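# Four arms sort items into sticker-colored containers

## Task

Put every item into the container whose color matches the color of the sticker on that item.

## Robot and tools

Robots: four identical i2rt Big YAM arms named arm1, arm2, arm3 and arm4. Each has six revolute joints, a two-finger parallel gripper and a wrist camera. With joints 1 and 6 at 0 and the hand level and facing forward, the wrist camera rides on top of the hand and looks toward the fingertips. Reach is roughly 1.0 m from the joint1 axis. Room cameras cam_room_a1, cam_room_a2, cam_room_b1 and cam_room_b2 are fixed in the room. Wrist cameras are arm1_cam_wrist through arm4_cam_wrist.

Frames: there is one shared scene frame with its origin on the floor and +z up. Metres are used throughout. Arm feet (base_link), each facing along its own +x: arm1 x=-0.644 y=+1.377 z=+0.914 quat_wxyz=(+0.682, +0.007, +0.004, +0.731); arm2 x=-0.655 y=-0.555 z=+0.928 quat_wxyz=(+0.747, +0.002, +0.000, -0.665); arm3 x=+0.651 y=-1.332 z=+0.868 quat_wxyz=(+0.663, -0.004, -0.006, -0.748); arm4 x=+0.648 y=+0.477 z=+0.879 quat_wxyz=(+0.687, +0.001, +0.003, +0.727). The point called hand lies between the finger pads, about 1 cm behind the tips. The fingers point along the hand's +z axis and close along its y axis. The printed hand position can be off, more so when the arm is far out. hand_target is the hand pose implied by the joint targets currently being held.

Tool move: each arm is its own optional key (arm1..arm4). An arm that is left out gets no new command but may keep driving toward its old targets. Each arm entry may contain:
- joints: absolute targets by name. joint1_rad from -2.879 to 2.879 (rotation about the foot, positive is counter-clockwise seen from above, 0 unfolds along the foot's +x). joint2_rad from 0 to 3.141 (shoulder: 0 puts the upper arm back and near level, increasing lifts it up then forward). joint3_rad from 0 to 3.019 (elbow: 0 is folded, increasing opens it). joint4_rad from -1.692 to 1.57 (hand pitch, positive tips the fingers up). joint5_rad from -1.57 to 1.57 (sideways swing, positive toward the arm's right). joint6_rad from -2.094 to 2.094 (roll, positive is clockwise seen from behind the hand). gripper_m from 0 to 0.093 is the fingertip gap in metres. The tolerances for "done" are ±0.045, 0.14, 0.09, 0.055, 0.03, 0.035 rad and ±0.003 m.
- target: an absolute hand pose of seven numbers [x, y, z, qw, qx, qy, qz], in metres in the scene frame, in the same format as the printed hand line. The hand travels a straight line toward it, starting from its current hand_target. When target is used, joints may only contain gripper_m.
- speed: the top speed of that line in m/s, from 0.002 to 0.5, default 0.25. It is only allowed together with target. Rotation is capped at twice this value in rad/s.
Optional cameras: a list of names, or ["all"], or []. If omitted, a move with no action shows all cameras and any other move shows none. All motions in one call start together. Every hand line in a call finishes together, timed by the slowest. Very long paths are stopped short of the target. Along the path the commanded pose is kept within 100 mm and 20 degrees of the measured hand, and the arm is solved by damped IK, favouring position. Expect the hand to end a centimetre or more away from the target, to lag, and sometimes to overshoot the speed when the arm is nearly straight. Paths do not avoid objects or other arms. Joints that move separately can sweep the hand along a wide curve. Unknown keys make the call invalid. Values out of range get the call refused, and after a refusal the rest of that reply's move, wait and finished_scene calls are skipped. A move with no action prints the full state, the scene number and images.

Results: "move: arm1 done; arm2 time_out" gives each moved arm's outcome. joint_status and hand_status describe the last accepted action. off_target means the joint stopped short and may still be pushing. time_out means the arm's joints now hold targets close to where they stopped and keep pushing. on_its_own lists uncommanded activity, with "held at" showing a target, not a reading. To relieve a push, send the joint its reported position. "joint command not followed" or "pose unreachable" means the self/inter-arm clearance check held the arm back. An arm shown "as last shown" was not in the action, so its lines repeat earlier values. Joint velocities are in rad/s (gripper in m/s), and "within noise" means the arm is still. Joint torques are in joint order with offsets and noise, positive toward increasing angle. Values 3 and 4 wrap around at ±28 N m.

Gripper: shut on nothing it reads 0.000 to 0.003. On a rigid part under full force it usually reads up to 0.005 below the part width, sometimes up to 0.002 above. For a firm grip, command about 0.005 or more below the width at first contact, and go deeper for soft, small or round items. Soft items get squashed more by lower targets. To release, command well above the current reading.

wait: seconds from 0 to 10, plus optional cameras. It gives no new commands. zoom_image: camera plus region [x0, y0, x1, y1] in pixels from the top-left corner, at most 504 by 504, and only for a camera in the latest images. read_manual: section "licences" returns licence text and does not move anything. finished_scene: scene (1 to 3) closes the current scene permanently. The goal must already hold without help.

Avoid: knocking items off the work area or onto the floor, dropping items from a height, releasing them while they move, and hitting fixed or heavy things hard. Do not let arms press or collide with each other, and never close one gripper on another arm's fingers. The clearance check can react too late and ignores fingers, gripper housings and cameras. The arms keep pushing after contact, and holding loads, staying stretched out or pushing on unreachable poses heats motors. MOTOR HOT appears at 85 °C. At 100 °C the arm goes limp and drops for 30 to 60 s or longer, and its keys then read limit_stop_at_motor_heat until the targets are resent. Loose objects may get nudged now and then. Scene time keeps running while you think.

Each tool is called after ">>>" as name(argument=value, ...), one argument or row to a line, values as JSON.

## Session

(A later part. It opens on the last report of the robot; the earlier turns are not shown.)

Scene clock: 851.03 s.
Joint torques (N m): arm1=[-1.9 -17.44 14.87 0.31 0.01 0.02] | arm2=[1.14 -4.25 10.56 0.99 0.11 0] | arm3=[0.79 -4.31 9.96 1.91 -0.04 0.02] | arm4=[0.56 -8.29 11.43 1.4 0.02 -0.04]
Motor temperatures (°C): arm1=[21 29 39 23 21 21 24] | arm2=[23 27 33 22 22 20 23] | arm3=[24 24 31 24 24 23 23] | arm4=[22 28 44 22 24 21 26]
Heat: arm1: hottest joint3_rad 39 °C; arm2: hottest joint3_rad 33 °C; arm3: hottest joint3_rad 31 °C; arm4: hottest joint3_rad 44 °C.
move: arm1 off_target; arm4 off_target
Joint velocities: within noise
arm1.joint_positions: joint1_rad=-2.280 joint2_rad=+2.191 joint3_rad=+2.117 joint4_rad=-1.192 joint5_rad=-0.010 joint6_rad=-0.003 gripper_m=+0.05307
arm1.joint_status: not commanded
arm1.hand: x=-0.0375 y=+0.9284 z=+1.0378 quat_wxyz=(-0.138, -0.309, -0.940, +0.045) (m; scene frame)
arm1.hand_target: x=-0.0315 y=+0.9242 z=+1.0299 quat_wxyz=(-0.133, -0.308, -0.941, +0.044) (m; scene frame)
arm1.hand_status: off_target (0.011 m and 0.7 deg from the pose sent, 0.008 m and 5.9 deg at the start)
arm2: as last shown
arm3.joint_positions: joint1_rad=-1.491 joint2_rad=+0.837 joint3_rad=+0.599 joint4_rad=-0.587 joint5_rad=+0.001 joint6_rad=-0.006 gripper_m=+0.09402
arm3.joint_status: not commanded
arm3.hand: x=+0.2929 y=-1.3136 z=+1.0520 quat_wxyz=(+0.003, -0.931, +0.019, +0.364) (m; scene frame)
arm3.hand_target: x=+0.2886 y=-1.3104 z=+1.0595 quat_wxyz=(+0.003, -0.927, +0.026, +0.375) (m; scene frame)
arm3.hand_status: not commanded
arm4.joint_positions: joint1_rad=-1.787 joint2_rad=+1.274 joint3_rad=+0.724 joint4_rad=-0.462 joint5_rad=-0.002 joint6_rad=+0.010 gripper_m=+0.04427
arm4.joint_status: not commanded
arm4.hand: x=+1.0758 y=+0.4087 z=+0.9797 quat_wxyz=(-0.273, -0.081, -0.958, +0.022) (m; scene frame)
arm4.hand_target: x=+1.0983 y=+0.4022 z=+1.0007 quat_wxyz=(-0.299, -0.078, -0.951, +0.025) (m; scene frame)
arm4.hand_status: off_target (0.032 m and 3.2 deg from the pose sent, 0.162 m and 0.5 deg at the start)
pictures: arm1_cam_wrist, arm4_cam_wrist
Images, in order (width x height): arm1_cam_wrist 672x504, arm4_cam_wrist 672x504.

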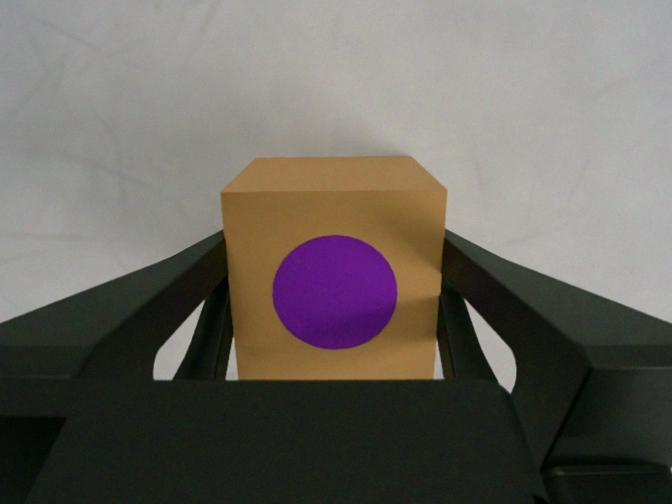

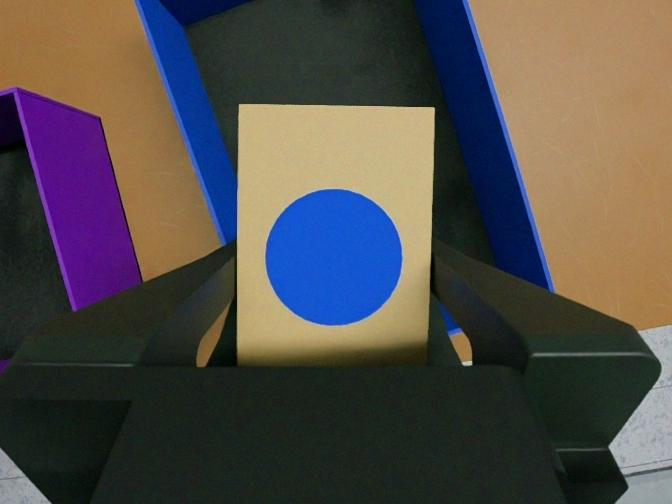

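>>> move(
  arm1={"joints": {"gripper_m": 0.082}},
  arm4={"target": [1.130, 0.396, 0.87, 0.2995, 0.0779, 0.9506, -0.0247], "speed": 0.12},
  cameras=["arm4_cam_wrist", "arm1_cam_wrist"],
)

Scene clock: 860.10 s.
Joint torques (N m): arm1=[-1.32 -19.84 14.89 0.44 0.03 0.01] | arm2=[1.03 -4.25 10.54 1.02 0.11 0] | arm3=[0.79 -4.25 9.92 1.87 -0.04 0.01] | arm4=[0.32 -11.81 5.94 1.54 -0.03 -0.08]
Motor temperatures (°C): arm1=[21 29 39 23 21 21 24] | arm2=[23 26 33 22 22 20 23] | arm3=[24 24 31 24 24 23 23] | arm4=[22 27 44 22 24 21 26]
Heat: arm1: hottest joint3_rad 39 °C; arm2: hottest joint3_rad 33 °C; arm3: hottest joint3_rad 31 °C; arm4: hottest joint3_rad 44 °C.
move: arm1 done; arm4 done
Joint velocities: within noise
arm1.joint_positions: joint1_rad=-2.280 joint2_rad=+2.216 joint3_rad=+2.117 joint4_rad=-1.200 joint5_rad=-0.010 joint6_rad=-0.003 gripper_m=+0.08196
arm1.joint_status: all done
arm1.hand: x=-0.0394 y=+0.9297 z=+1.0186 quat_wxyz=(-0.122, -0.310, -0.942, +0.039) (m; scene frame)
arm1.hand_target: x=-0.0315 y=+0.9242 z=+1.0298 quat_wxyz=(-0.133, -0.308, -0.941, +0.044) (m; scene frame)
arm1.hand_status: not commanded
arm2, arm3: as last shown
arm4.joint_positions: joint1_rad=-1.787 joint2_rad=+1.636 joint3_rad=+0.714 joint4_rad=-0.041 joint5_rad=-0.002 joint6_rad=+0.010 gripper_m=+0.04427
arm4.joint_status: not commanded
arm4.hand: x=+1.1286 y=+0.3998 z=+0.8731 quat_wxyz=(-0.297, -0.080, -0.951, +0.023) (m; scene frame)
arm4.hand_target: x=+1.1300 y=+0.3960 z=+0.8702 quat_wxyz=(-0.299, -0.078, -0.951, +0.025) (m; scene frame)
arm4.hand_status: done (0.005 m and 0.5 deg from the pose sent, 0.123 m and 3.2 deg at the start)
pictures: arm1_cam_wrist, arm4_cam_wrist
Images, in order (width x height): arm1_cam_wrist 672x504, arm4_cam_wrist 672x504.

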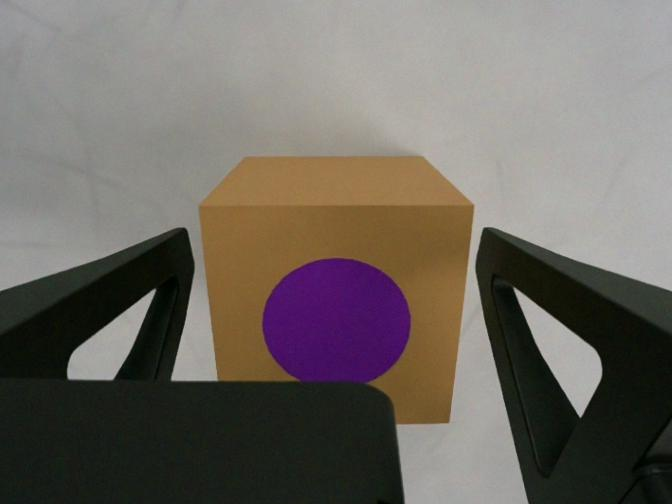

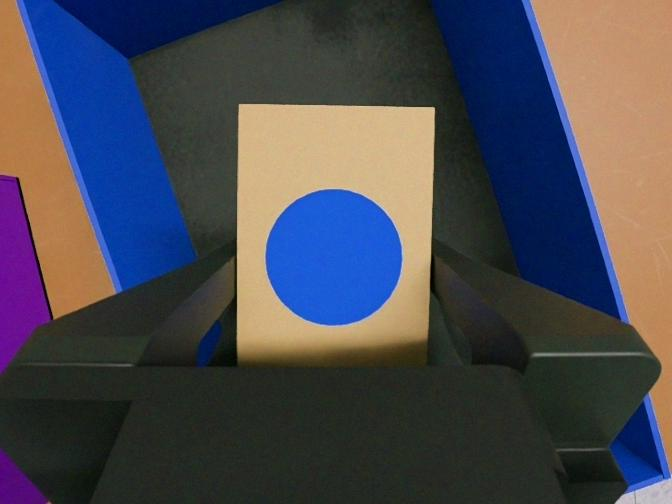

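>>> move(
  arm1={"target": [-0.05, 0.938, 1.095, 0.1323, 0.3077, 0.9413, -0.0432], "speed": 0.08},
  arm4={"target": [1.130, 0.396, 0.80, 0.2995, 0.0779, 0.9506, -0.0247], "speed": 0.08},
  cameras=["arm4_cam_wrist", "arm1_cam_wrist"],
)

Scene clock: 866.20 s.
Joint torques (N m): arm1=[-2.37 -21.95 15.27 0.47 0.1 -0.01] | arm2=[1.08 -4.25 10.62 0.99 0.11 0.01] | arm3=[0.56 -4.19 9.95 1.87 -0.05 0.02] | arm4=[-0.09 -12.98 4.22 1.62 -0.03 -0.05]
Motor temperatures (°C): arm1=[21 28 39 23 21 21 23] | arm2=[23 26 33 22 22 20 23] | arm3=[24 24 31 24 24 23 23] | arm4=[22 26 43 22 24 21 26]
Heat: arm1: hottest joint3_rad 39 °C; arm2: hottest joint3_rad 33 °C; arm3: hottest joint3_rad 31 °C; arm4: hottest joint3_rad 43 °C.
move: arm1 off_target; arm4 done
Joint velocities: within noise
arm1.joint_positions: joint1_rad=-2.280 joint2_rad=+2.154 joint3_rad=+2.117 joint4_rad=-1.302 joint5_rad=-0.010 joint6_rad=-0.003 gripper_m=+0.08196
arm1.joint_status: not commanded
arm1.hand: x=-0.0587 y=+0.9444 z=+1.0572 quat_wxyz=(-0.103, -0.311, -0.944, +0.033) (m; scene frame)
arm1.hand_target: x=-0.0513 y=+0.9389 z=+1.0949 quat_wxyz=(-0.133, -0.308, -0.941, +0.043) (m; scene frame)
arm1.hand_status: off_target (0.039 m and 3.5 deg from the pose sent, 0.077 m and 1.3 deg at the start)
arm2, arm3: as last shown
arm4.joint_positions: joint1_rad=-1.787 joint2_rad=+1.836 joint3_rad=+0.699 joint4_rad=+0.181 joint5_rad=-0.002 joint6_rad=+0.010 gripper_m=+0.04427
arm4.joint_status: not commanded
arm4.hand: x=+1.1318 y=+0.3990 z=+0.8063 quat_wxyz=(-0.300, -0.080, -0.950, +0.023) (m; scene frame)
arm4.hand_target: x=+1.1299 y=+0.3960 z=+0.8001 quat_wxyz=(-0.299, -0.078, -0.951, +0.025) (m; scene frame)
arm4.hand_status: done (0.007 m and 0.3 deg from the pose sent, 0.073 m and 0.5 deg at the start)
pictures: arm1_cam_wrist, arm4_cam_wrist
Images, in order (width x height): arm1_cam_wrist 672x504, arm4_cam_wrist 672x504.

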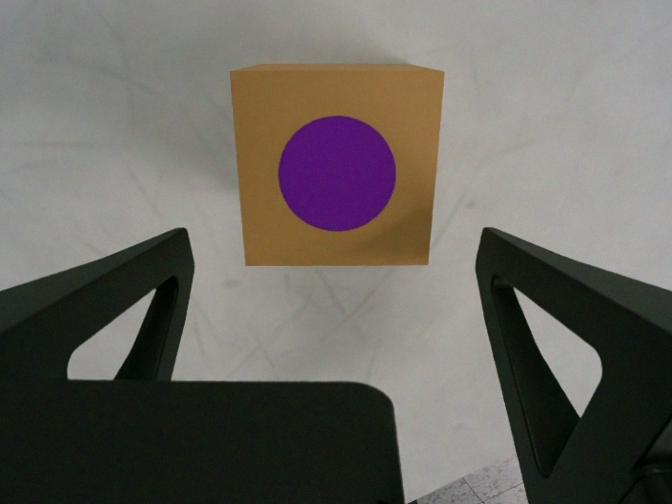

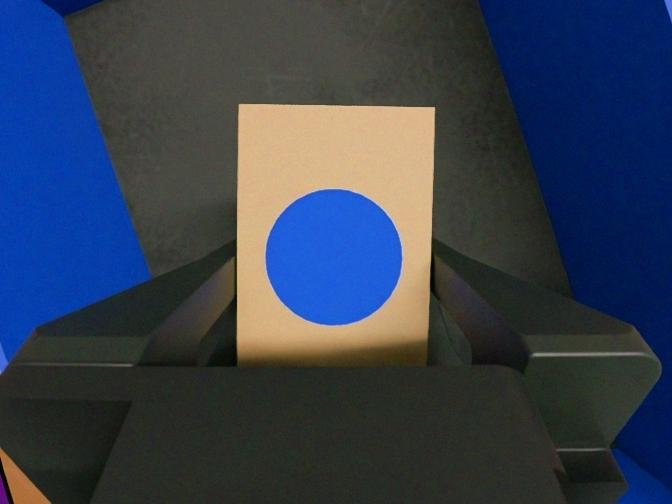

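>>> move(
  arm1={"target": [-0.10, 0.975, 1.12, 0.1323, 0.3077, 0.9413, -0.0432], "speed": 0.08},
  arm4={"target": [1.130, 0.396, 0.782, 0.2995, 0.0779, 0.9506, -0.0247], "speed": 0.04},
)

>>> move(
  arm1={"target": [-0.40, 1.20, 1.08, 0.165, 0.306, 0.936, -0.0539], "speed": 0.15},
  arm4={"target": [1.130, 0.396, 0.772, 0.2995, 0.0779, 0.9506, -0.0247], "speed": 0.03},
  cameras=["arm4_cam_wrist", "arm1_cam_wrist", "cam_room_a2", "cam_room_b1"],
)

Scene clock: 874.93 s.
Joint torques (N m): arm1=[-1.96 -20.13 10.8 1.52 0 -0.01] | arm2=[1.03 -4.37 10.56 0.99 0.12 0] | arm3=[0.73 -4.31 9.95 1.87 -0.04 0.01] | arm4=[0.03 -12.16 3.86 1.58 -0.01 -0.06]
Motor temperatures (°C): arm1=[21 29 39 23 21 21 23] | arm2=[23 26 33 22 22 20 23] | arm3=[24 24 31 24 24 23 23] | arm4=[22 26 41 22 24 21 26]
Heat: arm1: hottest joint3_rad 39 °C; arm2: hottest joint3_rad 33 °C; arm3: hottest joint3_rad 31 °C; arm4: hottest joint3_rad 41 °C.
move: arm1 off_target; arm4 done
Joint velocities: within noise
arm1.joint_positions: joint1_rad=-2.280 joint2_rad=+1.961 joint3_rad=+1.913 joint4_rad=-1.274 joint5_rad=-0.010 joint6_rad=-0.003 gripper_m=+0.08196
arm1.joint_status: not commanded
arm1.hand: x=-0.1016 y=+0.9768 z=+1.1011 quat_wxyz=(-0.112, -0.310, -0.943, +0.036) (m; scene frame)
arm1.hand_target: x=-0.1002 y=+0.9751 z=+1.1199 quat_wxyz=(-0.132, -0.308, -0.941, +0.043) (m; scene frame)
arm1.hand_status: off_target (0.019 m and 2.5 deg from the pose sent, 0.081 m and 3.5 deg at the start)
arm2, arm3: as last shown
arm4.joint_positions: joint1_rad=-1.787 joint2_rad=+1.886 joint3_rad=+0.699 joint4_rad=+0.236 joint5_rad=-0.002 joint6_rad=+0.010 gripper_m=+0.04427
arm4.joint_status: not commanded
arm4.hand: x=+1.1320 y=+0.3989 z=+0.7903 quat_wxyz=(-0.302, -0.080, -0.950, +0.024) (m; scene frame)
arm4.hand_target: x=+1.1299 y=+0.3961 z=+0.7822 quat_wxyz=(-0.299, -0.078, -0.951, +0.025) (m; scene frame)
arm4.hand_status: done (0.009 m and 0.4 deg from the pose sent, 0.025 m and 0.3 deg at the start)
pictures: none

Scene clock: 878.00 s.
Joint torques (N m): arm1=[-1.2 -1.67 11.28 0.75 0.1 0.08] | arm2=[1.03 -4.25 10.58 1.01 0.11 -0.01] | arm3=[0.73 -4.13 9.92 1.87 -0.05 0.02] | arm4=[0.03 -13.1 3.84 1.76 -0.04 -0.05]
Motor temperatures (°C): arm1=[21 29 39 23 21 21 23] | arm2=[23 26 33 22 22 20 23] | arm3=[24 24 31 24 24 23 23] | arm4=[22 26 40 22 24 21 26]
Heat: arm1: hottest joint3_rad 39 °C; arm2: hottest joint3_rad 33 °C; arm3: hottest joint3_rad 31 °C; arm4: hottest joint3_rad 40 °C.
move: arm1 done; arm4 done
Joint velocities: within noise
arm1.joint_positions: joint1_rad=-2.280 joint2_rad=+0.887 joint3_rad=+0.710 joint4_rad=-1.028 joint5_rad=-0.010 joint6_rad=-0.003 gripper_m=+0.08196
arm1.joint_status: not commanded
arm1.hand: x=-0.3999 y=+1.1988 z=+1.0779 quat_wxyz=(-0.166, -0.307, -0.935, +0.054) (m; scene frame)
arm1.hand_target: x=-0.4000 y=+1.1999 z=+1.0800 quat_wxyz=(-0.165, -0.306, -0.936, +0.054) (m; scene frame)
arm1.hand_status: done (0.002 m and 0.2 deg from the pose sent, 0.373 m and 6.5 deg at the start)
arm2, arm3: as last shown
arm4.joint_positions: joint1_rad=-1.787 joint2_rad=+1.916 joint3_rad=+0.699 joint4_rad=+0.265 joint5_rad=-0.002 joint6_rad=+0.010 gripper_m=+0.04427
arm4.joint_status: not commanded
arm4.hand: x=+1.1313 y=+0.3990 z=+0.7806 quat_wxyz=(-0.302, -0.080, -0.950, +0.024) (m; scene frame)
arm4.hand_target: x=+1.1299 y=+0.3960 z=+0.7723 quat_wxyz=(-0.300, -0.078, -0.951, +0.025) (m; scene frame)
arm4.hand_status: done (0.009 m and 0.4 deg from the pose sent, 0.019 m and 0.4 deg at the start)
pictures: arm1_cam_wrist, arm4_cam_wrist, cam_room_a2, cam_room_b1
Images, in order (width x height): arm1_cam_wrist 672x504, arm4_cam_wrist 672x504, cam_room_a2 672x504, cam_room_b1 672x504.

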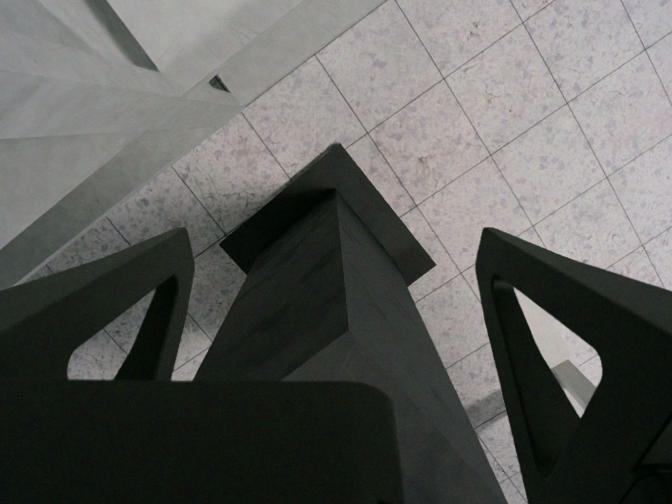

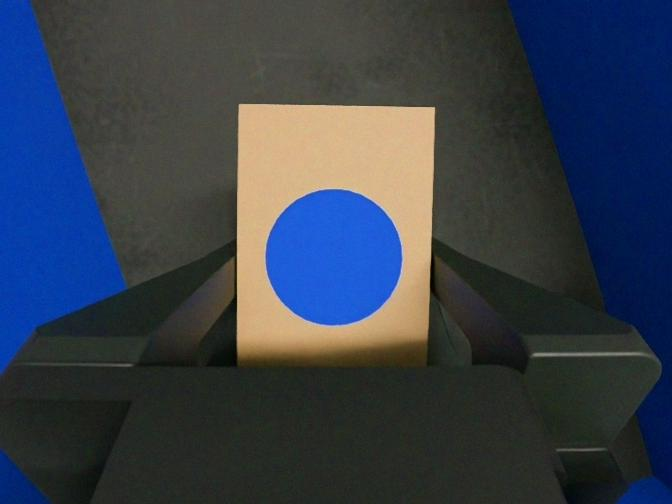

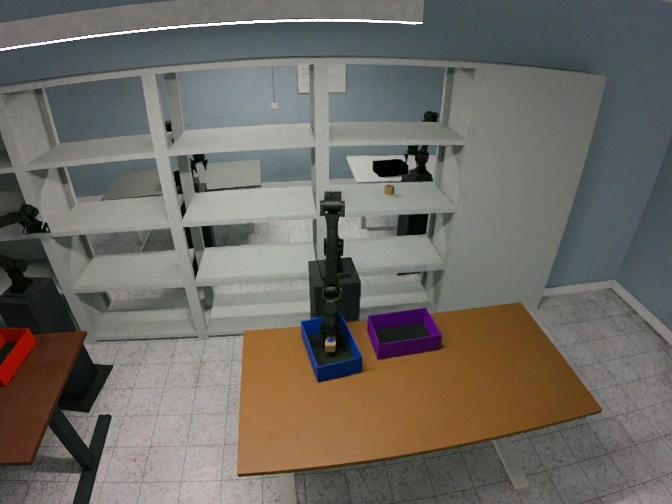

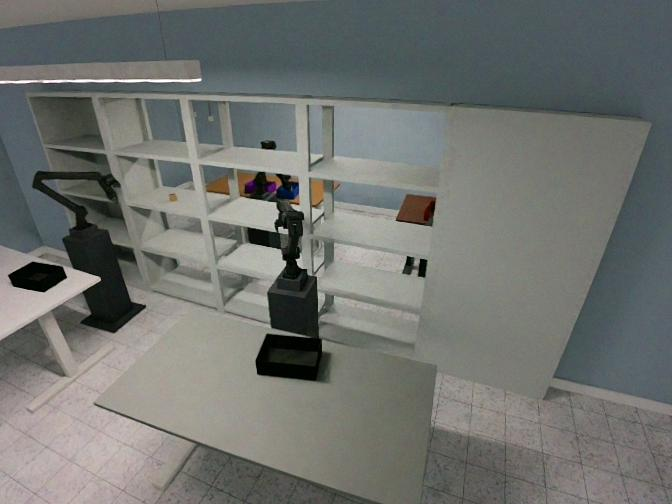

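>>> move(
  arm4={"target": [1.130, 0.396, 0.764, 0.2995, 0.0779, 0.9506, -0.0247], "speed": 0.03},
)

>>> move(
  arm4={"target": [1.130, 0.396, 0.757, 0.2995, 0.0779, 0.9506, -0.0247], "speed": 0.03},
  cameras=["arm4_cam_wrist"],
)

Scene clock: 881.93 s.
Joint torques (N m): arm1=[-1.67 -2.14 11.19 0.73 0.08 0.02] | arm2=[1.03 -4.13 10.55 1.01 0.12 0] | arm3=[0.73 -4.19 9.94 1.85 -0.05 0.02] | arm4=[0.26 -13.16 3.79 1.62 -0.03 -0.05]
Motor temperatures (°C): arm1=[21 28 39 23 21 21 23] | arm2=[23 26 33 22 22 20 23] | arm3=[24 24 31 24 24 23 23] | arm4=[22 26 39 22 24 21 26]
Heat: arm1: hottest joint3_rad 39 °C; arm2: hottest joint3_rad 33 °C; arm3: hottest joint3_rad 31 °C; arm4: hottest joint3_rad 39 °C.
move: arm4 done
Joint velocities: within noise
arm1, arm2, arm3: as last shown
arm4.joint_positions: joint1_rad=-1.787 joint2_rad=+1.944 joint3_rad=+0.699 joint4_rad=+0.288 joint5_rad=-0.002 joint6_rad=+0.010 gripper_m=+0.04427
arm4.joint_status: not commanded
arm4.hand: x=+1.1296 y=+0.3992 z=+0.7710 quat_wxyz=(-0.299, -0.080, -0.950, +0.023) (m; scene frame)
arm4.hand_target: x=+1.1299 y=+0.3960 z=+0.7642 quat_wxyz=(-0.299, -0.078, -0.951, +0.025) (m; scene frame)
arm4.hand_status: done (0.008 m and 0.3 deg from the pose sent, 0.017 m and 0.4 deg at the start)
pictures: none

Scene clock: 882.90 s.
Joint torques (N m): arm1=[-1.73 -1.26 11.36 0.7 0.09 0.04] | arm2=[0.97 -4.25 10.58 1.02 0.12 -0.01] | arm3=[0.79 -4.07 9.94 1.87 -0.05 0.01] | arm4=[0.15 -13.51 3.77 1.58 -0.03 -0.1]
Motor temperatures (°C): arm1=[21 28 39 23 21 21 23] | arm2=[23 26 33 22 22 20 23] | arm3=[24 24 31 24 24 23 23] | arm4=[22 26 39 22 24 21 26]
Heat: arm1: hottest joint3_rad 39 °C; arm2: hottest joint3_rad 33 °C; arm3: hottest joint3_rad 31 °C; arm4: hottest joint3_rad 39 °C.
move: arm4 done
Joint velocities: within noise
arm1, arm3: as last shown
arm2.joint_positions: joint1_rad=+2.105 joint2_rad=+0.842 joint3_rad=+0.660 joint4_rad=-1.017 joint5_rad=-0.001 joint6_rad=+0.009 gripper_m=+0.07491
arm2.joint_status: not commanded
arm2.hand: x=-0.4277 y=-0.3825 z=+1.0874 quat_wxyz=(-0.176, +0.310, -0.932, -0.062) (m; scene frame)
arm2.hand_target: x=-0.4332 y=-0.3860 z=+1.0801 quat_wxyz=(-0.164, +0.316, -0.933, -0.056) (m; scene frame)
arm2.hand_status: not commanded
arm4.joint_positions: joint1_rad=-1.787 joint2_rad=+1.966 joint3_rad=+0.699 joint4_rad=+0.308 joint5_rad=-0.002 joint6_rad=+0.010 gripper_m=+0.04427
arm4.joint_status: not commanded
arm4.hand: x=+1.1282 y=+0.3994 z=+0.7634 quat_wxyz=(-0.298, -0.080, -0.951, +0.023) (m; scene frame)
arm4.hand_target: x=+1.1298 y=+0.3960 z=+0.7571 quat_wxyz=(-0.299, -0.078, -0.951, +0.025) (m; scene frame)
arm4.hand_status: done (0.007 m and 0.3 deg from the pose sent, 0.014 m and 0.3 deg at the start)
pictures: arm4_cam_wrist
Images, in order (width x height): arm4_cam_wrist 672x504.

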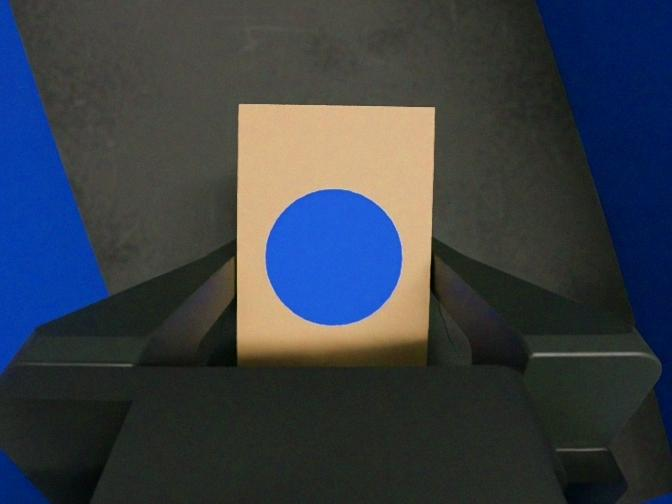

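>>> move(
  arm4={"target": [1.130, 0.396, 0.749, 0.2995, 0.0779, 0.9506, -0.0247], "speed": 0.03},
)

>>> move(
  arm4={"target": [1.130, 0.396, 0.742, 0.2995, 0.0779, 0.9506, -0.0247], "speed": 0.03},
)

>>> move(
  arm4={"target": [1.130, 0.396, 0.735, 0.2995, 0.0779, 0.9506, -0.0247], "speed": 0.03},
  cameras=["arm4_cam_wrist"],
)

Scene clock: 889.83 s.
Joint torques (N m): arm1=[-1.73 -1.67 11.4 0.68 0.1 0.05] | arm2=[1.03 -4.07 10.59 0.96 0.12 0] | arm3=[0.73 -4.19 9.91 1.88 -0.04 0.02] | arm4=[0.03 -12.86 3.89 1.5 -0.02 -0.05]
Motor temperatures (°C): arm1=[21 28 40 23 21 21 23] | arm2=[23 26 33 22 22 20 23] | arm3=[24 24 31 24 24 23 23] | arm4=[22 26 38 22 24 21 26]
Heat: arm1: hottest joint3_rad 40 °C; arm2: hottest joint3_rad 33 °C; arm3: hottest joint3_rad 31 °C; arm4: hottest joint3_rad 38 °C.
move: arm4 done
Joint velocities: within noise
arm1, arm2, arm3: as last shown
arm4.joint_positions: joint1_rad=-1.787 joint2_rad=+1.992 joint3_rad=+0.699 joint4_rad=+0.330 joint5_rad=-0.002 joint6_rad=+0.010 gripper_m=+0.04427
arm4.joint_status: not commanded
arm4.hand: x=+1.1262 y=+0.3997 z=+0.7545 quat_wxyz=(-0.296, -0.080, -0.951, +0.023) (m; scene frame)
arm4.hand_target: x=+1.1298 y=+0.3960 z=+0.7491 quat_wxyz=(-0.299, -0.078, -0.951, +0.025) (m; scene frame)
arm4.hand_status: done (0.008 m and 0.5 deg from the pose sent, 0.015 m and 0.3 deg at the start)
pictures: none

Scene clock: 890.80 s.
Joint torques (N m): arm1=[-1.49 -1.96 11.34 0.69 0.11 0.05] | arm2=[1.03 -4.31 10.59 1.02 0.11 0] | arm3=[0.73 -4.13 9.96 1.91 -0.04 0.01] | arm4=[0.03 -13.22 3.85 1.62 -0.01 -0.05]
Motor temperatures (°C): arm1=[21 28 40 23 21 21 23] | arm2=[23 26 33 22 22 20 23] | arm3=[24 24 31 24 24 23 23] | arm4=[22 26 38 22 24 21 26]
Heat: arm1: hottest joint3_rad 40 °C; arm2: hottest joint3_rad 33 °C; arm3: hottest joint3_rad 31 °C; arm4: hottest joint3_rad 38 °C.
move: arm4 done
Joint velocities: within noise
arm1, arm2: as last shown
arm3.joint_positions: joint1_rad=-1.491 joint2_rad=+0.837 joint3_rad=+0.599 joint4_rad=-0.587 joint5_rad=+0.001 joint6_rad=-0.006 gripper_m=+0.09402
arm3.joint_status: not commanded
arm3.hand: x=+0.2929 y=-1.3136 z=+1.0520 quat_wxyz=(+0.003, -0.931, +0.019, +0.364) (m; scene frame)
arm3.hand_target: x=+0.2886 y=-1.3104 z=+1.0595 quat_wxyz=(+0.003, -0.927, +0.026, +0.375) (m; scene frame)
arm3.hand_status: not commanded
arm4.joint_positions: joint1_rad=-1.787 joint2_rad=+2.014 joint3_rad=+0.699 joint4_rad=+0.349 joint5_rad=-0.002 joint6_rad=+0.010 gripper_m=+0.04427
arm4.joint_status: not commanded
arm4.hand: x=+1.1244 y=+0.3999 z=+0.7469 quat_wxyz=(-0.295, -0.080, -0.952, +0.023) (m; scene frame)
arm4.hand_target: x=+1.1298 y=+0.3960 z=+0.7422 quat_wxyz=(-0.299, -0.078, -0.951, +0.025) (m; scene frame)
arm4.hand_status: done (0.008 m and 0.6 deg from the pose sent, 0.014 m and 0.5 deg at the start)
pictures: none

Scene clock: 891.77 s.
Joint torques (N m): arm1=[-1.44 -1.73 11.21 0.68 0.08 0.05] | arm2=[1.08 -4.13 10.58 0.99 0.12 0.01] | arm3=[0.67 -4.13 9.94 1.91 -0.04 0.02] | arm4=[-0.09 -13.1 4.04 1.52 0.01 -0.07]
Motor temperatures (°C): arm1=[21 28 40 23 21 21 23] | arm2=[23 26 33 22 22 20 23] | arm3=[24 24 31 24 24 23 23] | arm4=[22 26 37 22 24 21 26]
Heat: arm1: hottest joint3_rad 40 °C; arm2: hottest joint3_rad 33 °C; arm3: hottest joint3_rad 31 °C; arm4: hottest joint3_rad 37 °C.
move: arm4 done
Joint velocities: within noise
arm1, arm2, arm3: as last shown
arm4.joint_positions: joint1_rad=-1.787 joint2_rad=+2.036 joint3_rad=+0.699 joint4_rad=+0.368 joint5_rad=-0.002 joint6_rad=+0.010 gripper_m=+0.04427
arm4.joint_status: not commanded
arm4.hand: x=+1.1223 y=+0.4002 z=+0.7394 quat_wxyz=(-0.293, -0.080, -0.952, +0.023) (m; scene frame)
arm4.hand_target: x=+1.1298 y=+0.3960 z=+0.7352 quat_wxyz=(-0.299, -0.078, -0.951, +0.025) (m; scene frame)
arm4.hand_status: done (0.010 m and 0.8 deg from the pose sent, 0.014 m and 0.6 deg at the start)
pictures: arm4_cam_wrist
Images, in order (width x height): arm4_cam_wrist 672x504.

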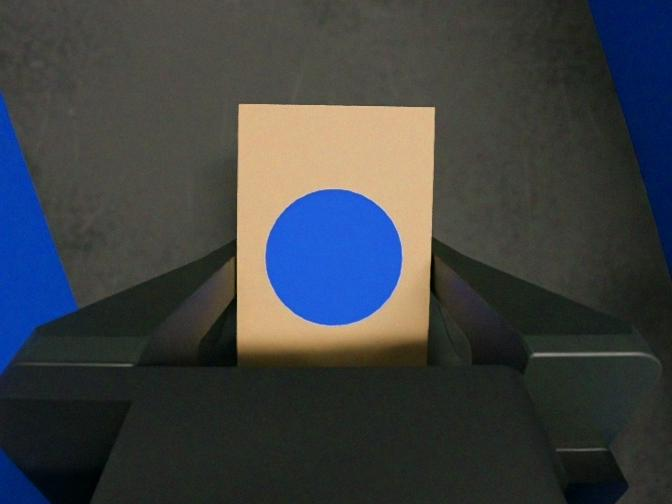

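>>> move(
  arm4={"target": [1.130, 0.396, 0.728, 0.2995, 0.0779, 0.9506, -0.0247], "speed": 0.03},
)

>>> move(
  arm4={"target": [1.130, 0.396, 0.721, 0.2995, 0.0779, 0.9506, -0.0247], "speed": 0.03},
  cameras=["arm4_cam_wrist"],
)

Scene clock: 899.17 s.
Joint torques (N m): arm1=[-1.2 -1.67 11.36 0.58 0.09 0.03] | arm2=[1.03 -4.25 10.62 1.02 0.11 0] | arm3=[0.73 -4.13 9.96 1.83 -0.05 0.02] | arm4=[0.62 -11.99 4.38 1.42 -0.03 -0.05]
Motor temperatures (°C): arm1=[21 27 40 23 21 21 23] | arm2=[23 26 33 22 22 20 23] | arm3=[24 24 31 24 24 23 23] | arm4=[22 26 36 22 24 21 26]
Heat: arm1: hottest joint3_rad 40 °C; arm2: hottest joint3_rad 33 °C; arm3: hottest joint3_rad 31 °C; arm4: hottest joint3_rad 36 °C.
move: arm4 off_target
Joint velocities: within noise
arm1, arm2, arm3: as last shown
arm4.joint_positions: joint1_rad=-1.787 joint2_rad=+2.045 joint3_rad=+0.699 joint4_rad=+0.391 joint5_rad=-0.002 joint6_rad=+0.010 gripper_m=+0.04427
arm4.joint_status: not commanded
arm4.hand: x=+1.1249 y=+0.3998 z=+0.7389 quat_wxyz=(-0.301, -0.080, -0.950, +0.023) (m; scene frame)
arm4.hand_target: x=+1.1295 y=+0.3961 z=+0.7283 quat_wxyz=(-0.299, -0.078, -0.951, +0.025) (m; scene frame)
arm4.hand_status: off_target (0.013 m and 0.3 deg from the pose sent, 0.014 m and 0.8 deg at the start)
pictures: none

Scene clock: 900.13 s.
Joint torques (N m): arm1=[-2.14 -1.85 11.28 0.76 0.15 0.06] | arm2=[1.03 -4.31 10.59 1.03 0.11 0] | arm3=[0.67 -4.13 9.98 1.84 -0.04 0.01] | arm4=[0.32 -11.52 3.86 1.24 -0.02 -0.08]
Motor temperatures (°C): arm1=[21 27 40 23 21 21 23] | arm2=[23 26 33 22 22 20 23] | arm3=[24 24 31 24 24 23 23] | arm4=[22 26 36 22 24 21 26]
Heat: arm1: hottest joint3_rad 40 °C; arm2: hottest joint3_rad 33 °C; arm3: hottest joint3_rad 31 °C; arm4: hottest joint3_rad 36 °C.
move: arm4 off_target
Joint velocities: within noise
arm1, arm2, arm3: as last shown
arm4.joint_positions: joint1_rad=-1.787 joint2_rad=+2.056 joint3_rad=+0.709 joint4_rad=+0.413 joint5_rad=-0.002 joint6_rad=+0.010 gripper_m=+0.04427
arm4.joint_status: not commanded
arm4.hand: x=+1.1321 y=+0.3987 z=+0.7393 quat_wxyz=(-0.311, -0.080, -0.947, +0.024) (m; scene frame)
arm4.hand_target: x=+1.1291 y=+0.3962 z=+0.7216 quat_wxyz=(-0.299, -0.078, -0.951, +0.025) (m; scene frame)
arm4.hand_status: off_target (0.019 m and 1.4 deg from the pose sent, 0.019 m and 0.3 deg at the start)
pictures: arm4_cam_wrist
Images, in order (width x height): arm4_cam_wrist 672x504.

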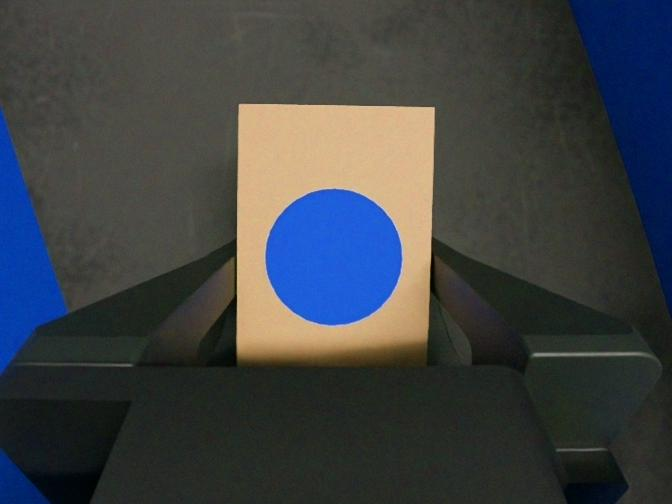

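>>> move(
  arm4={"target": [1.130, 0.396, 0.738, 0.2995, 0.0779, 0.9506, -0.0247], "speed": 0.05},
)

>>> move(
  arm4={"joints": {"gripper_m": 0.075}},
  cameras=["arm4_cam_wrist"],
)

Scene clock: 904.13 s.
Joint torques (N m): arm1=[-1.2 -1.79 11.25 0.65 0.13 0.09] | arm2=[0.97 -4.37 10.55 1.02 0.11 0] | arm3=[0.62 -4.19 9.99 1.85 -0.04 0.01] | arm4=[0.09 -15.62 3.25 0.35 0.03 -0.06]
Motor temperatures (°C): arm1=[21 27 40 23 21 21 23] | arm2=[23 26 33 22 22 20 23] | arm3=[24 24 31 24 24 23 23] | arm4=[22 26 36 22 24 21 27]
Heat: arm1: hottest joint3_rad 40 °C; arm2: hottest joint3_rad 33 °C; arm3: hottest joint3_rad 31 °C; arm4: hottest joint3_rad 36 °C.
move: arm4 done
Joint velocities: within noise
arm1.joint_positions: joint1_rad=-2.280 joint2_rad=+0.887 joint3_rad=+0.710 joint4_rad=-1.028 joint5_rad=-0.010 joint6_rad=-0.003 gripper_m=+0.08196
arm1.joint_status: not commanded
arm1.hand: x=-0.3999 y=+1.1988 z=+1.0779 quat_wxyz=(-0.166, -0.307, -0.935, +0.054) (m; scene frame)
arm1.hand_target: x=-0.4000 y=+1.1999 z=+1.0800 quat_wxyz=(-0.165, -0.306, -0.936, +0.054) (m; scene frame)
arm1.hand_status: not commanded
arm2, arm3: as last shown
arm4.joint_positions: joint1_rad=-1.787 joint2_rad=+2.052 joint3_rad=+0.710 joint4_rad=+0.399 joint5_rad=-0.002 joint6_rad=+0.010 gripper_m=+0.04427
arm4.joint_status: not commanded
arm4.hand: x=+1.1305 y=+0.3989 z=+0.7392 quat_wxyz=(-0.306, -0.080, -0.948, +0.024) (m; scene frame)
arm4.hand_target: x=+1.1300 y=+0.3960 z=+0.7380 quat_wxyz=(-0.300, -0.078, -0.951, +0.025) (m; scene frame)
arm4.hand_status: done (0.003 m and 0.8 deg from the pose sent, 0.004 m and 1.4 deg at the start)
pictures: none

Scene clock: 904.67 s.
Joint torques (N m): arm1=[-1.67 -1.85 11.23 0.69 0.08 0.04] | arm2=[1.03 -4.31 10.61 1.01 0.12 -0.01] | arm3=[0.67 -4.19 9.96 1.87 -0.05 0.01] | arm4=[0.09 -15.56 3.26 0.54 -0.02 -0.05]
Motor temperatures (°C): arm1=[21 27 40 23 21 21 23] | arm2=[23 26 33 22 22 20 23] | arm3=[24 24 31 24 24 23 23] | arm4=[22 26 36 22 24 21 26]
Heat: arm1: hottest joint3_rad 40 °C; arm2: hottest joint3_rad 33 °C; arm3: hottest joint3_rad 31 °C; arm4: hottest joint3_rad 36 °C.
move: arm4 done
Joint velocities: within noise
arm1, arm2, arm3: as last shown
arm4.joint_positions: joint1_rad=-1.787 joint2_rad=+2.052 joint3_rad=+0.710 joint4_rad=+0.390 joint5_rad=-0.002 joint6_rad=+0.010 gripper_m=+0.07492
arm4.joint_status: all done
arm4.hand: x=+1.1289 y=+0.3992 z=+0.7379 quat_wxyz=(-0.302, -0.080, -0.950, +0.024) (m; scene frame)
arm4.hand_target: x=+1.1300 y=+0.3960 z=+0.7380 quat_wxyz=(-0.300, -0.078, -0.951, +0.025) (m; scene frame)
arm4.hand_status: not commanded
pictures: arm4_cam_wrist
Images, in order (width x height): arm4_cam_wrist 672x504.

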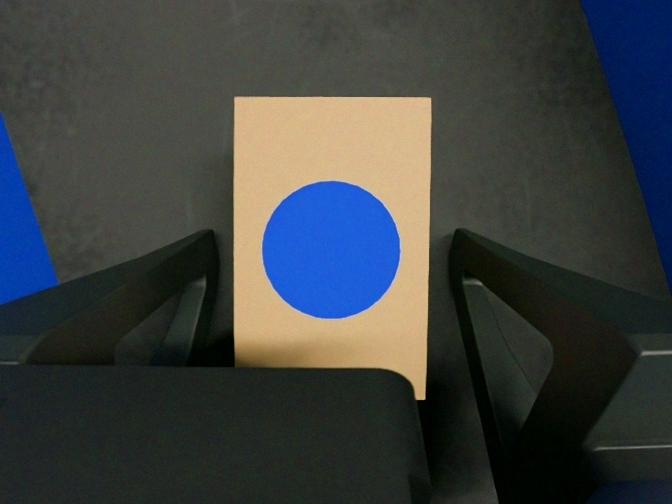

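>>> move(
  arm4={"target": [1.09, 0.402, 0.90, 0.2995, 0.0779, 0.9506, -0.0247], "speed": 0.15, "joints": {"gripper_m": 0.075}},
)

>>> move(
  arm4={"joints": {"joint2_rad": 0.72, "joint3_rad": 0.54, "joint4_rad": -0.78, "gripper_m": 0.093}},
  cameras=["arm4_cam_wrist"],
)

>>> move(
  arm4={"joints": {"joint1_rad": 0.932}},
)

>>> move(
  arm4={"joints": {"joint2_rad": 1.021, "joint3_rad": 0.846, "joint4_rad": -0.785}},
)

>>> move(
  arm4={"target": [0.005, 0.895, 1.10, 0.0934, -0.9065, 0.2963, 0.2858], "speed": 0.15},
  cameras=["arm4_cam_wrist", "cam_room_a2"],
)

Scene clock: 923.20 s.
Joint torques (N m): arm1=[-1.08 -1.61 11.34 0.69 0.11 0.08] | arm2=[1.08 -4.25 10.59 1.01 0.11 -0.01] | arm3=[0.79 -4.19 9.98 1.84 -0.04 0.02] | arm4=[-0.15 -11.4 6.19 0.51 -0.04 -0.06]
Motor temperatures (°C): arm1=[21 27 40 23 21 21 23] | arm2=[23 26 33 22 22 20 23] | arm3=[24 24 32 24 24 23 23] | arm4=[22 26 34 22 24 21 26]
Heat: arm1: hottest joint3_rad 40 °C; arm2: hottest joint3_rad 33 °C; arm3: hottest joint3_rad 32 °C; arm4: hottest joint3_rad 34 °C.
move: arm4 done
Joint velocities: within noise
arm1, arm3: as last shown
arm2.joint_positions: joint1_rad=+2.105 joint2_rad=+0.842 joint3_rad=+0.660 joint4_rad=-1.017 joint5_rad=-0.001 joint6_rad=+0.009 gripper_m=+0.07491
arm2.joint_status: not commanded
arm2.hand: x=-0.4277 y=-0.3825 z=+1.0874 quat_wxyz=(-0.176, +0.310, -0.932, -0.062) (m; scene frame)
arm2.hand_target: x=-0.4332 y=-0.3860 z=+1.0801 quat_wxyz=(-0.164, +0.316, -0.933, -0.056) (m; scene frame)
arm2.hand_status: not commanded
arm4.joint_positions: joint1_rad=-1.788 joint2_rad=+1.479 joint3_rad=+0.627 joint4_rad=-0.089 joint5_rad=-0.004 joint6_rad=+0.007 gripper_m=+0.07492
arm4.joint_status: all done
arm4.hand: x=+1.0947 y=+0.4050 z=+0.9034 quat_wxyz=(-0.307, -0.079, -0.948, +0.024) (m; scene frame)
arm4.hand_target: x=+1.0901 y=+0.4020 z=+0.9001 quat_wxyz=(-0.300, -0.078, -0.951, +0.025) (m; scene frame)
arm4.hand_status: done (0.006 m and 0.9 deg from the pose sent, 0.167 m and 0.4 deg at the start)
pictures: none

Scene clock: 924.57 s.
Joint torques (N m): arm1=[-1.67 -1.61 11.3 0.5 0.13 0.02] | arm2=[1.08 -4.25 10.56 0.98 0.11 0] | arm3=[0.73 -4.01 9.94 1.89 -0.05 0.01] | arm4=[0.44 -2.61 9.85 0.61 -0.04 -0.01]
Motor temperatures (°C): arm1=[21 26 40 23 21 21 23] | arm2=[23 26 33 22 22 20 23] | arm3=[24 24 32 24 24 23 23] | arm4=[22 26 34 22 24 21 26]
Heat: arm1: hottest joint3_rad 40 °C; arm2: hottest joint3_rad 33 °C; arm3: hottest joint3_rad 32 °C; arm4: hottest joint3_rad 34 °C.
move: arm4 done
Joint velocities: within noise
arm1, arm2, arm3: as last shown
arm4.joint_positions: joint1_rad=-1.788 joint2_rad=+0.723 joint3_rad=+0.531 joint4_rad=-0.768 joint5_rad=-0.004 joint6_rad=+0.007 gripper_m=+0.09288
arm4.joint_status: all done
arm4.hand: x=+0.9446 y=+0.4300 z=+1.0337 quat_wxyz=(-0.297, -0.079, -0.951, +0.023) (m; scene frame)
arm4.hand_target: x=+0.9443 y=+0.4278 z=+1.0376 quat_wxyz=(-0.298, -0.078, -0.951, +0.024) (m; scene frame)
arm4.hand_status: not commanded
pictures: arm4_cam_wrist
Images, in order (width x height): arm4_cam_wrist 672x504.

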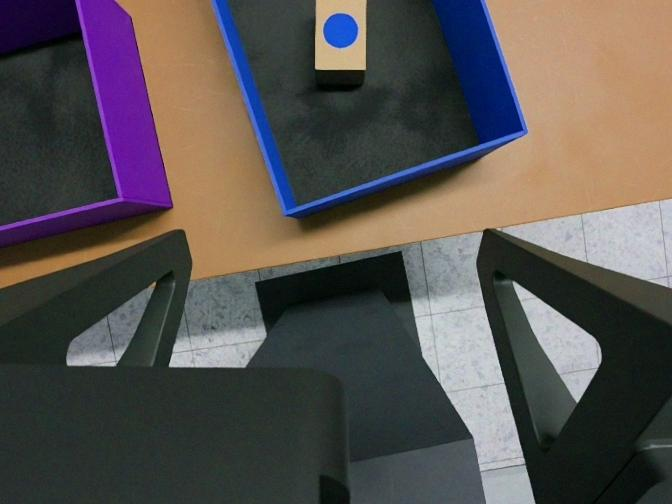

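Scene clock: 926.80 s.
Joint torques (N m): arm1=[-1.38 -1.32 11.22 0.83 0.12 0.05] | arm2=[1.08 -4.25 10.59 1.02 0.11 0] | arm3=[0.56 -4.25 9.98 1.88 -0.04 0.01] | arm4=[0.79 -1.96 9.87 0.57 0.13 -0.06]
Motor temperatures (°C): arm1=[21 26 40 23 21 21 23] | arm2=[23 26 33 22 22 20 23] | arm3=[24 24 32 24 24 23 23] | arm4=[22 26 34 22 24 21 26]
Heat: arm1: hottest joint3_rad 40 °C; arm2: hottest joint3_rad 33 °C; arm3: hottest joint3_rad 32 °C; arm4: hottest joint3_rad 34 °C.
move: arm4 done
Joint velocities: within noise
arm1, arm2: as last shown
arm3.joint_positions: joint1_rad=-1.491 joint2_rad=+0.837 joint3_rad=+0.599 joint4_rad=-0.587 joint5_rad=+0.001 joint6_rad=-0.006 gripper_m=+0.09402
arm3.joint_status: not commanded
arm3.hand: x=+0.2929 y=-1.3136 z=+1.0520 quat_wxyz=(+0.003, -0.931, +0.019, +0.364) (m; scene frame)
arm3.hand_target: x=+0.2886 y=-1.3104 z=+1.0595 quat_wxyz=(+0.003, -0.927, +0.026, +0.375) (m; scene frame)
arm3.hand_status: not commanded
arm4.joint_positions: joint1_rad=+0.929 joint2_rad=+0.723 joint3_rad=+0.531 joint4_rad=-0.768 joint5_rad=-0.009 joint6_rad=+0.007 gripper_m=+0.09292
arm4.joint_status: all done
arm4.hand: x=+0.3980 y=+0.6426 z=+1.0356 quat_wxyz=(-0.079, +0.912, -0.278, -0.291) (m; scene frame)
arm4.hand_target: x=+0.3977 y=+0.6422 z=+1.0395 quat_wxyz=(-0.081, +0.914, -0.272, -0.291) (m; scene frame)
arm4.hand_status: not commanded
pictures: none

Scene clock: 927.77 s.
Joint torques (N m): arm1=[-1.26 -2.26 11.25 0.66 0.08 0.03] | arm2=[0.97 -4.07 10.61 0.99 0.12 0] | arm3=[0.79 -4.19 9.95 1.84 -0.04 0.01] | arm4=[0.73 -5.89 11.88 0.83 0.15 -0.04]
Motor temperatures (°C): arm1=[21 26 40 23 21 21 23] | arm2=[23 26 33 22 22 20 23] | arm3=[24 24 32 24 24 23 23] | arm4=[22 26 34 22 24 21 26]
Heat: arm1: hottest joint3_rad 40 °C; arm2: hottest joint3_rad 33 °C; arm3: hottest joint3_rad 32 °C; arm4: hottest joint3_rad 34 °C.
move: arm4 done
Joint velocities: within noise
arm1, arm2, arm3: as last shown
arm4.joint_positions: joint1_rad=+0.929 joint2_rad=+1.011 joint3_rad=+0.809 joint4_rad=-0.781 joint5_rad=-0.009 joint6_rad=+0.007 gripper_m=+0.09292
arm4.joint_status: all done
arm4.hand: x=+0.3232 y=+0.6925 z=+1.0843 quat_wxyz=(-0.076, +0.915, -0.279, -0.281) (m; scene frame)
arm4.hand_target: x=+0.3143 y=+0.6975 z=+1.0991 quat_wxyz=(-0.081, +0.914, -0.272, -0.290) (m; scene frame)
arm4.hand_status: not commanded
pictures: none

Scene clock: 930.87 s.
Joint torques (N m): arm1=[-1.44 -1.49 11.34 0.65 0.1 0.03] | arm2=[1.08 -4.13 10.61 0.99 0.11 0] | arm3=[0.62 -4.13 9.92 1.89 -0.05 0.01] | arm4=[1.73 -21.48 13.29 0.5 0.24 0.19]
Motor temperatures (°C): arm1=[21 26 40 23 21 21 23] | arm2=[23 26 33 22 22 20 23] | arm3=[24 24 32 24 24 23 23] | arm4=[22 26 35 22 24 21 26]
Heat: arm1: hottest joint3_rad 40 °C; arm2: hottest joint3_rad 33 °C; arm3: hottest joint3_rad 32 °C; arm4: hottest joint3_rad 35 °C.
move: arm4 off_target
Joint velocities: within noise
arm1, arm2, arm3: as last shown
arm4.joint_positions: joint1_rad=+0.941 joint2_rad=+1.976 joint3_rad=+1.889 joint4_rad=-0.890 joint5_rad=+0.039 joint6_rad=+0.038 gripper_m=+0.09292
arm4.joint_status: not commanded
arm4.hand: x=+0.0204 y=+0.8926 z=+1.0937 quat_wxyz=(-0.093, +0.909, -0.294, -0.279) (m; scene frame)
arm4.hand_target: x=+0.0056 y=+0.8944 z=+1.0998 quat_wxyz=(-0.093, +0.906, -0.296, -0.287) (m; scene frame)
arm4.hand_status: off_target (0.017 m and 0.9 deg from the pose sent, 0.377 m and 3.0 deg at the start)
pictures: arm4_cam_wrist, cam_room_a2
Images, in order (width x height): arm4_cam_wrist 672x504, cam_room_a2 672x504.

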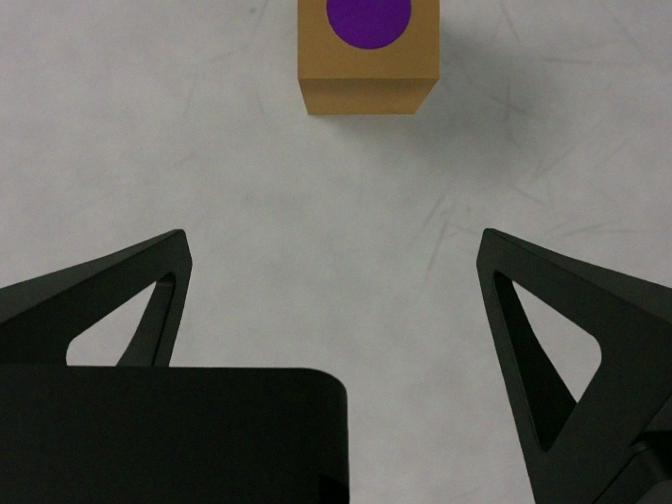

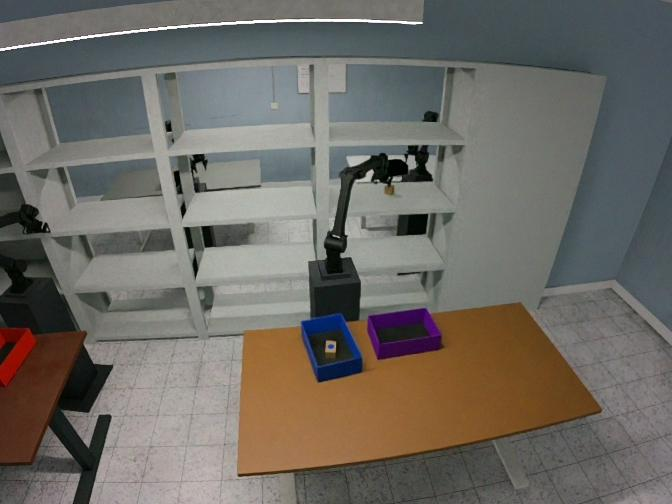

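>>> move(
  arm4={"target": [-0.040, 0.944, 1.051, 0.0934, -0.9065, 0.2963, 0.2858], "speed": 0.08},
  cameras=["arm4_cam_wrist"],
)

Scene clock: 942.17 s.
Joint torques (N m): arm1=[-1.96 -1.38 11.37 0.61 0.1 0.04] | arm2=[1.03 -4.25 10.59 1.01 0.11 -0.01] | arm3=[0.73 -4.25 9.91 1.89 -0.05 0.01] | arm4=[0.62 -24.06 13.3 0.49 -0.03 -0.03]
Motor temperatures (°C): arm1=[21 26 40 23 21 21 23] | arm2=[23 26 33 22 22 20 23] | arm3=[24 24 32 24 24 23 23] | arm4=[22 27 37 22 24 21 25]
Heat: arm1: hottest joint3_rad 40 °C; arm2: hottest joint3_rad 33 °C; arm3: hottest joint3_rad 32 °C; arm4: hottest joint3_rad 37 °C.
move: arm4 off_target
Joint velocities: within noise
arm1, arm2, arm3: as last shown
arm4.joint_positions: joint1_rad=+0.934 joint2_rad=+2.192 joint3_rad=+2.131 joint4_rad=-0.908 joint5_rad=+0.033 joint6_rad=+0.038 gripper_m=+0.09292
arm4.joint_status: not commanded
arm4.hand: x=-0.0328 y=+0.9324 z=+1.0521 quat_wxyz=(-0.092, +0.908, -0.296, -0.283) (m; scene frame)
arm4.hand_target: x=-0.0391 y=+0.9437 z=+1.0508 quat_wxyz=(-0.094, +0.906, -0.296, -0.287) (m; scene frame)
arm4.hand_status: off_target (0.014 m and 0.4 deg from the pose sent, 0.090 m and 0.9 deg at the start)
pictures: arm4_cam_wrist
Images, in order (width x height): arm4_cam_wrist 672x504.

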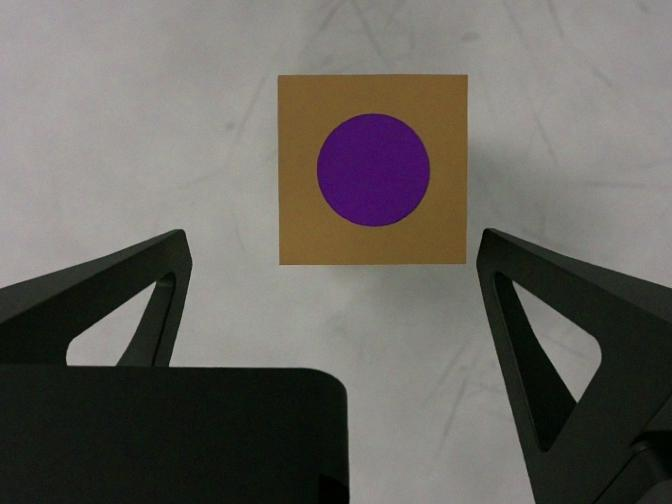

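>>> move(
  arm4={"target": [-0.043, 0.958, 1.042, 0.0934, -0.9065, 0.2963, 0.2858], "speed": 0.05},
)

>>> move(
  arm4={"target": [-0.051, 0.964, 1.020, 0.0934, -0.9065, 0.2963, 0.2858], "speed": 0.05},
  cameras=["arm4_cam_wrist"],
)

Scene clock: 949.90 s.
Joint torques (N m): arm1=[-1.38 -1.32 11.44 0.84 0.09 0.01] | arm2=[1.03 -4.13 10.59 0.99 0.11 0] | arm3=[0.62 -4.25 9.91 1.88 -0.05 0.01] | arm4=[0.73 -24.23 13.42 0.51 -0.02 -0.07]
Motor temperatures (°C): arm1=[21 26 40 23 21 21 23] | arm2=[23 26 33 22 22 20 23] | arm3=[24 24 32 24 24 23 23] | arm4=[22 28 39 22 24 21 25]
Heat: arm1: hottest joint3_rad 40 °C; arm2: hottest joint3_rad 33 °C; arm3: hottest joint3_rad 32 °C; arm4: hottest joint3_rad 39 °C.
move: arm4 off_target
Joint velocities: within noise
arm1.joint_positions: joint1_rad=-2.280 joint2_rad=+0.887 joint3_rad=+0.710 joint4_rad=-1.028 joint5_rad=-0.010 joint6_rad=-0.003 gripper_m=+0.08196
arm1.joint_status: not commanded
arm1.hand: x=-0.3999 y=+1.1988 z=+1.0779 quat_wxyz=(-0.166, -0.307, -0.935, +0.054) (m; scene frame)
arm1.hand_target: x=-0.4000 y=+1.1999 z=+1.0800 quat_wxyz=(-0.165, -0.306, -0.936, +0.054) (m; scene frame)
arm1.hand_status: not commanded
arm2, arm3: as last shown
arm4.joint_positions: joint1_rad=+0.919 joint2_rad=+2.230 joint3_rad=+2.175 joint4_rad=-0.915 joint5_rad=+0.025 joint6_rad=+0.036 gripper_m=+0.09292
arm4.joint_status: not commanded
arm4.hand: x=-0.0350 y=+0.9469 z=+1.0436 quat_wxyz=(-0.091, +0.906, -0.301, -0.283) (m; scene frame)
arm4.hand_target: x=-0.0422 y=+0.9576 z=+1.0421 quat_wxyz=(-0.094, +0.906, -0.296, -0.287) (m; scene frame)
arm4.hand_status: off_target (0.014 m and 0.7 deg from the pose sent, 0.030 m and 0.4 deg at the start)
pictures: none

Scene clock: 951.23 s.
Joint torques (N m): arm1=[-1.79 -1.44 11.41 0.57 0.08 0.05] | arm2=[0.97 -4.25 10.55 0.96 0.11 -0.01] | arm3=[0.67 -4.13 9.95 1.89 -0.05 0.01] | arm4=[0.15 -25.11 13.29 1.35 -0.01 -0.09]
Motor temperatures (°C): arm1=[21 26 40 23 21 21 23] | arm2=[23 26 33 22 22 20 23] | arm3=[24 24 32 24 24 23 23] | arm4=[22 28 39 22 24 21 25]
Heat: arm1: hottest joint3_rad 40 °C; arm2: hottest joint3_rad 33 °C; arm3: hottest joint3_rad 32 °C; arm4: hottest joint3_rad 39 °C.
move: arm4 off_target
Joint velocities: within noise
arm1, arm2, arm3: as last shown
arm4.joint_positions: joint1_rad=+0.919 joint2_rad=+2.275 joint3_rad=+2.196 joint4_rad=-0.915 joint5_rad=+0.025 joint6_rad=+0.035 gripper_m=+0.09292
arm4.joint_status: not commanded
arm4.hand: x=-0.0401 y=+0.9501 z=+1.0181 quat_wxyz=(-0.088, +0.910, -0.301, -0.272) (m; scene frame)
arm4.hand_target: x=-0.0498 y=+0.9633 z=+1.0202 quat_wxyz=(-0.094, +0.906, -0.296, -0.286) (m; scene frame)
arm4.hand_status: off_target (0.018 m and 1.8 deg from the pose sent, 0.033 m and 0.7 deg at the start)
pictures: arm4_cam_wrist
Images, in order (width x height): arm4_cam_wrist 672x504.

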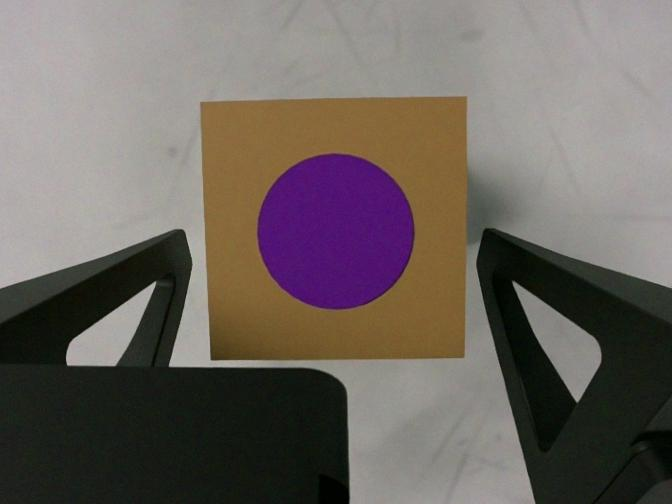

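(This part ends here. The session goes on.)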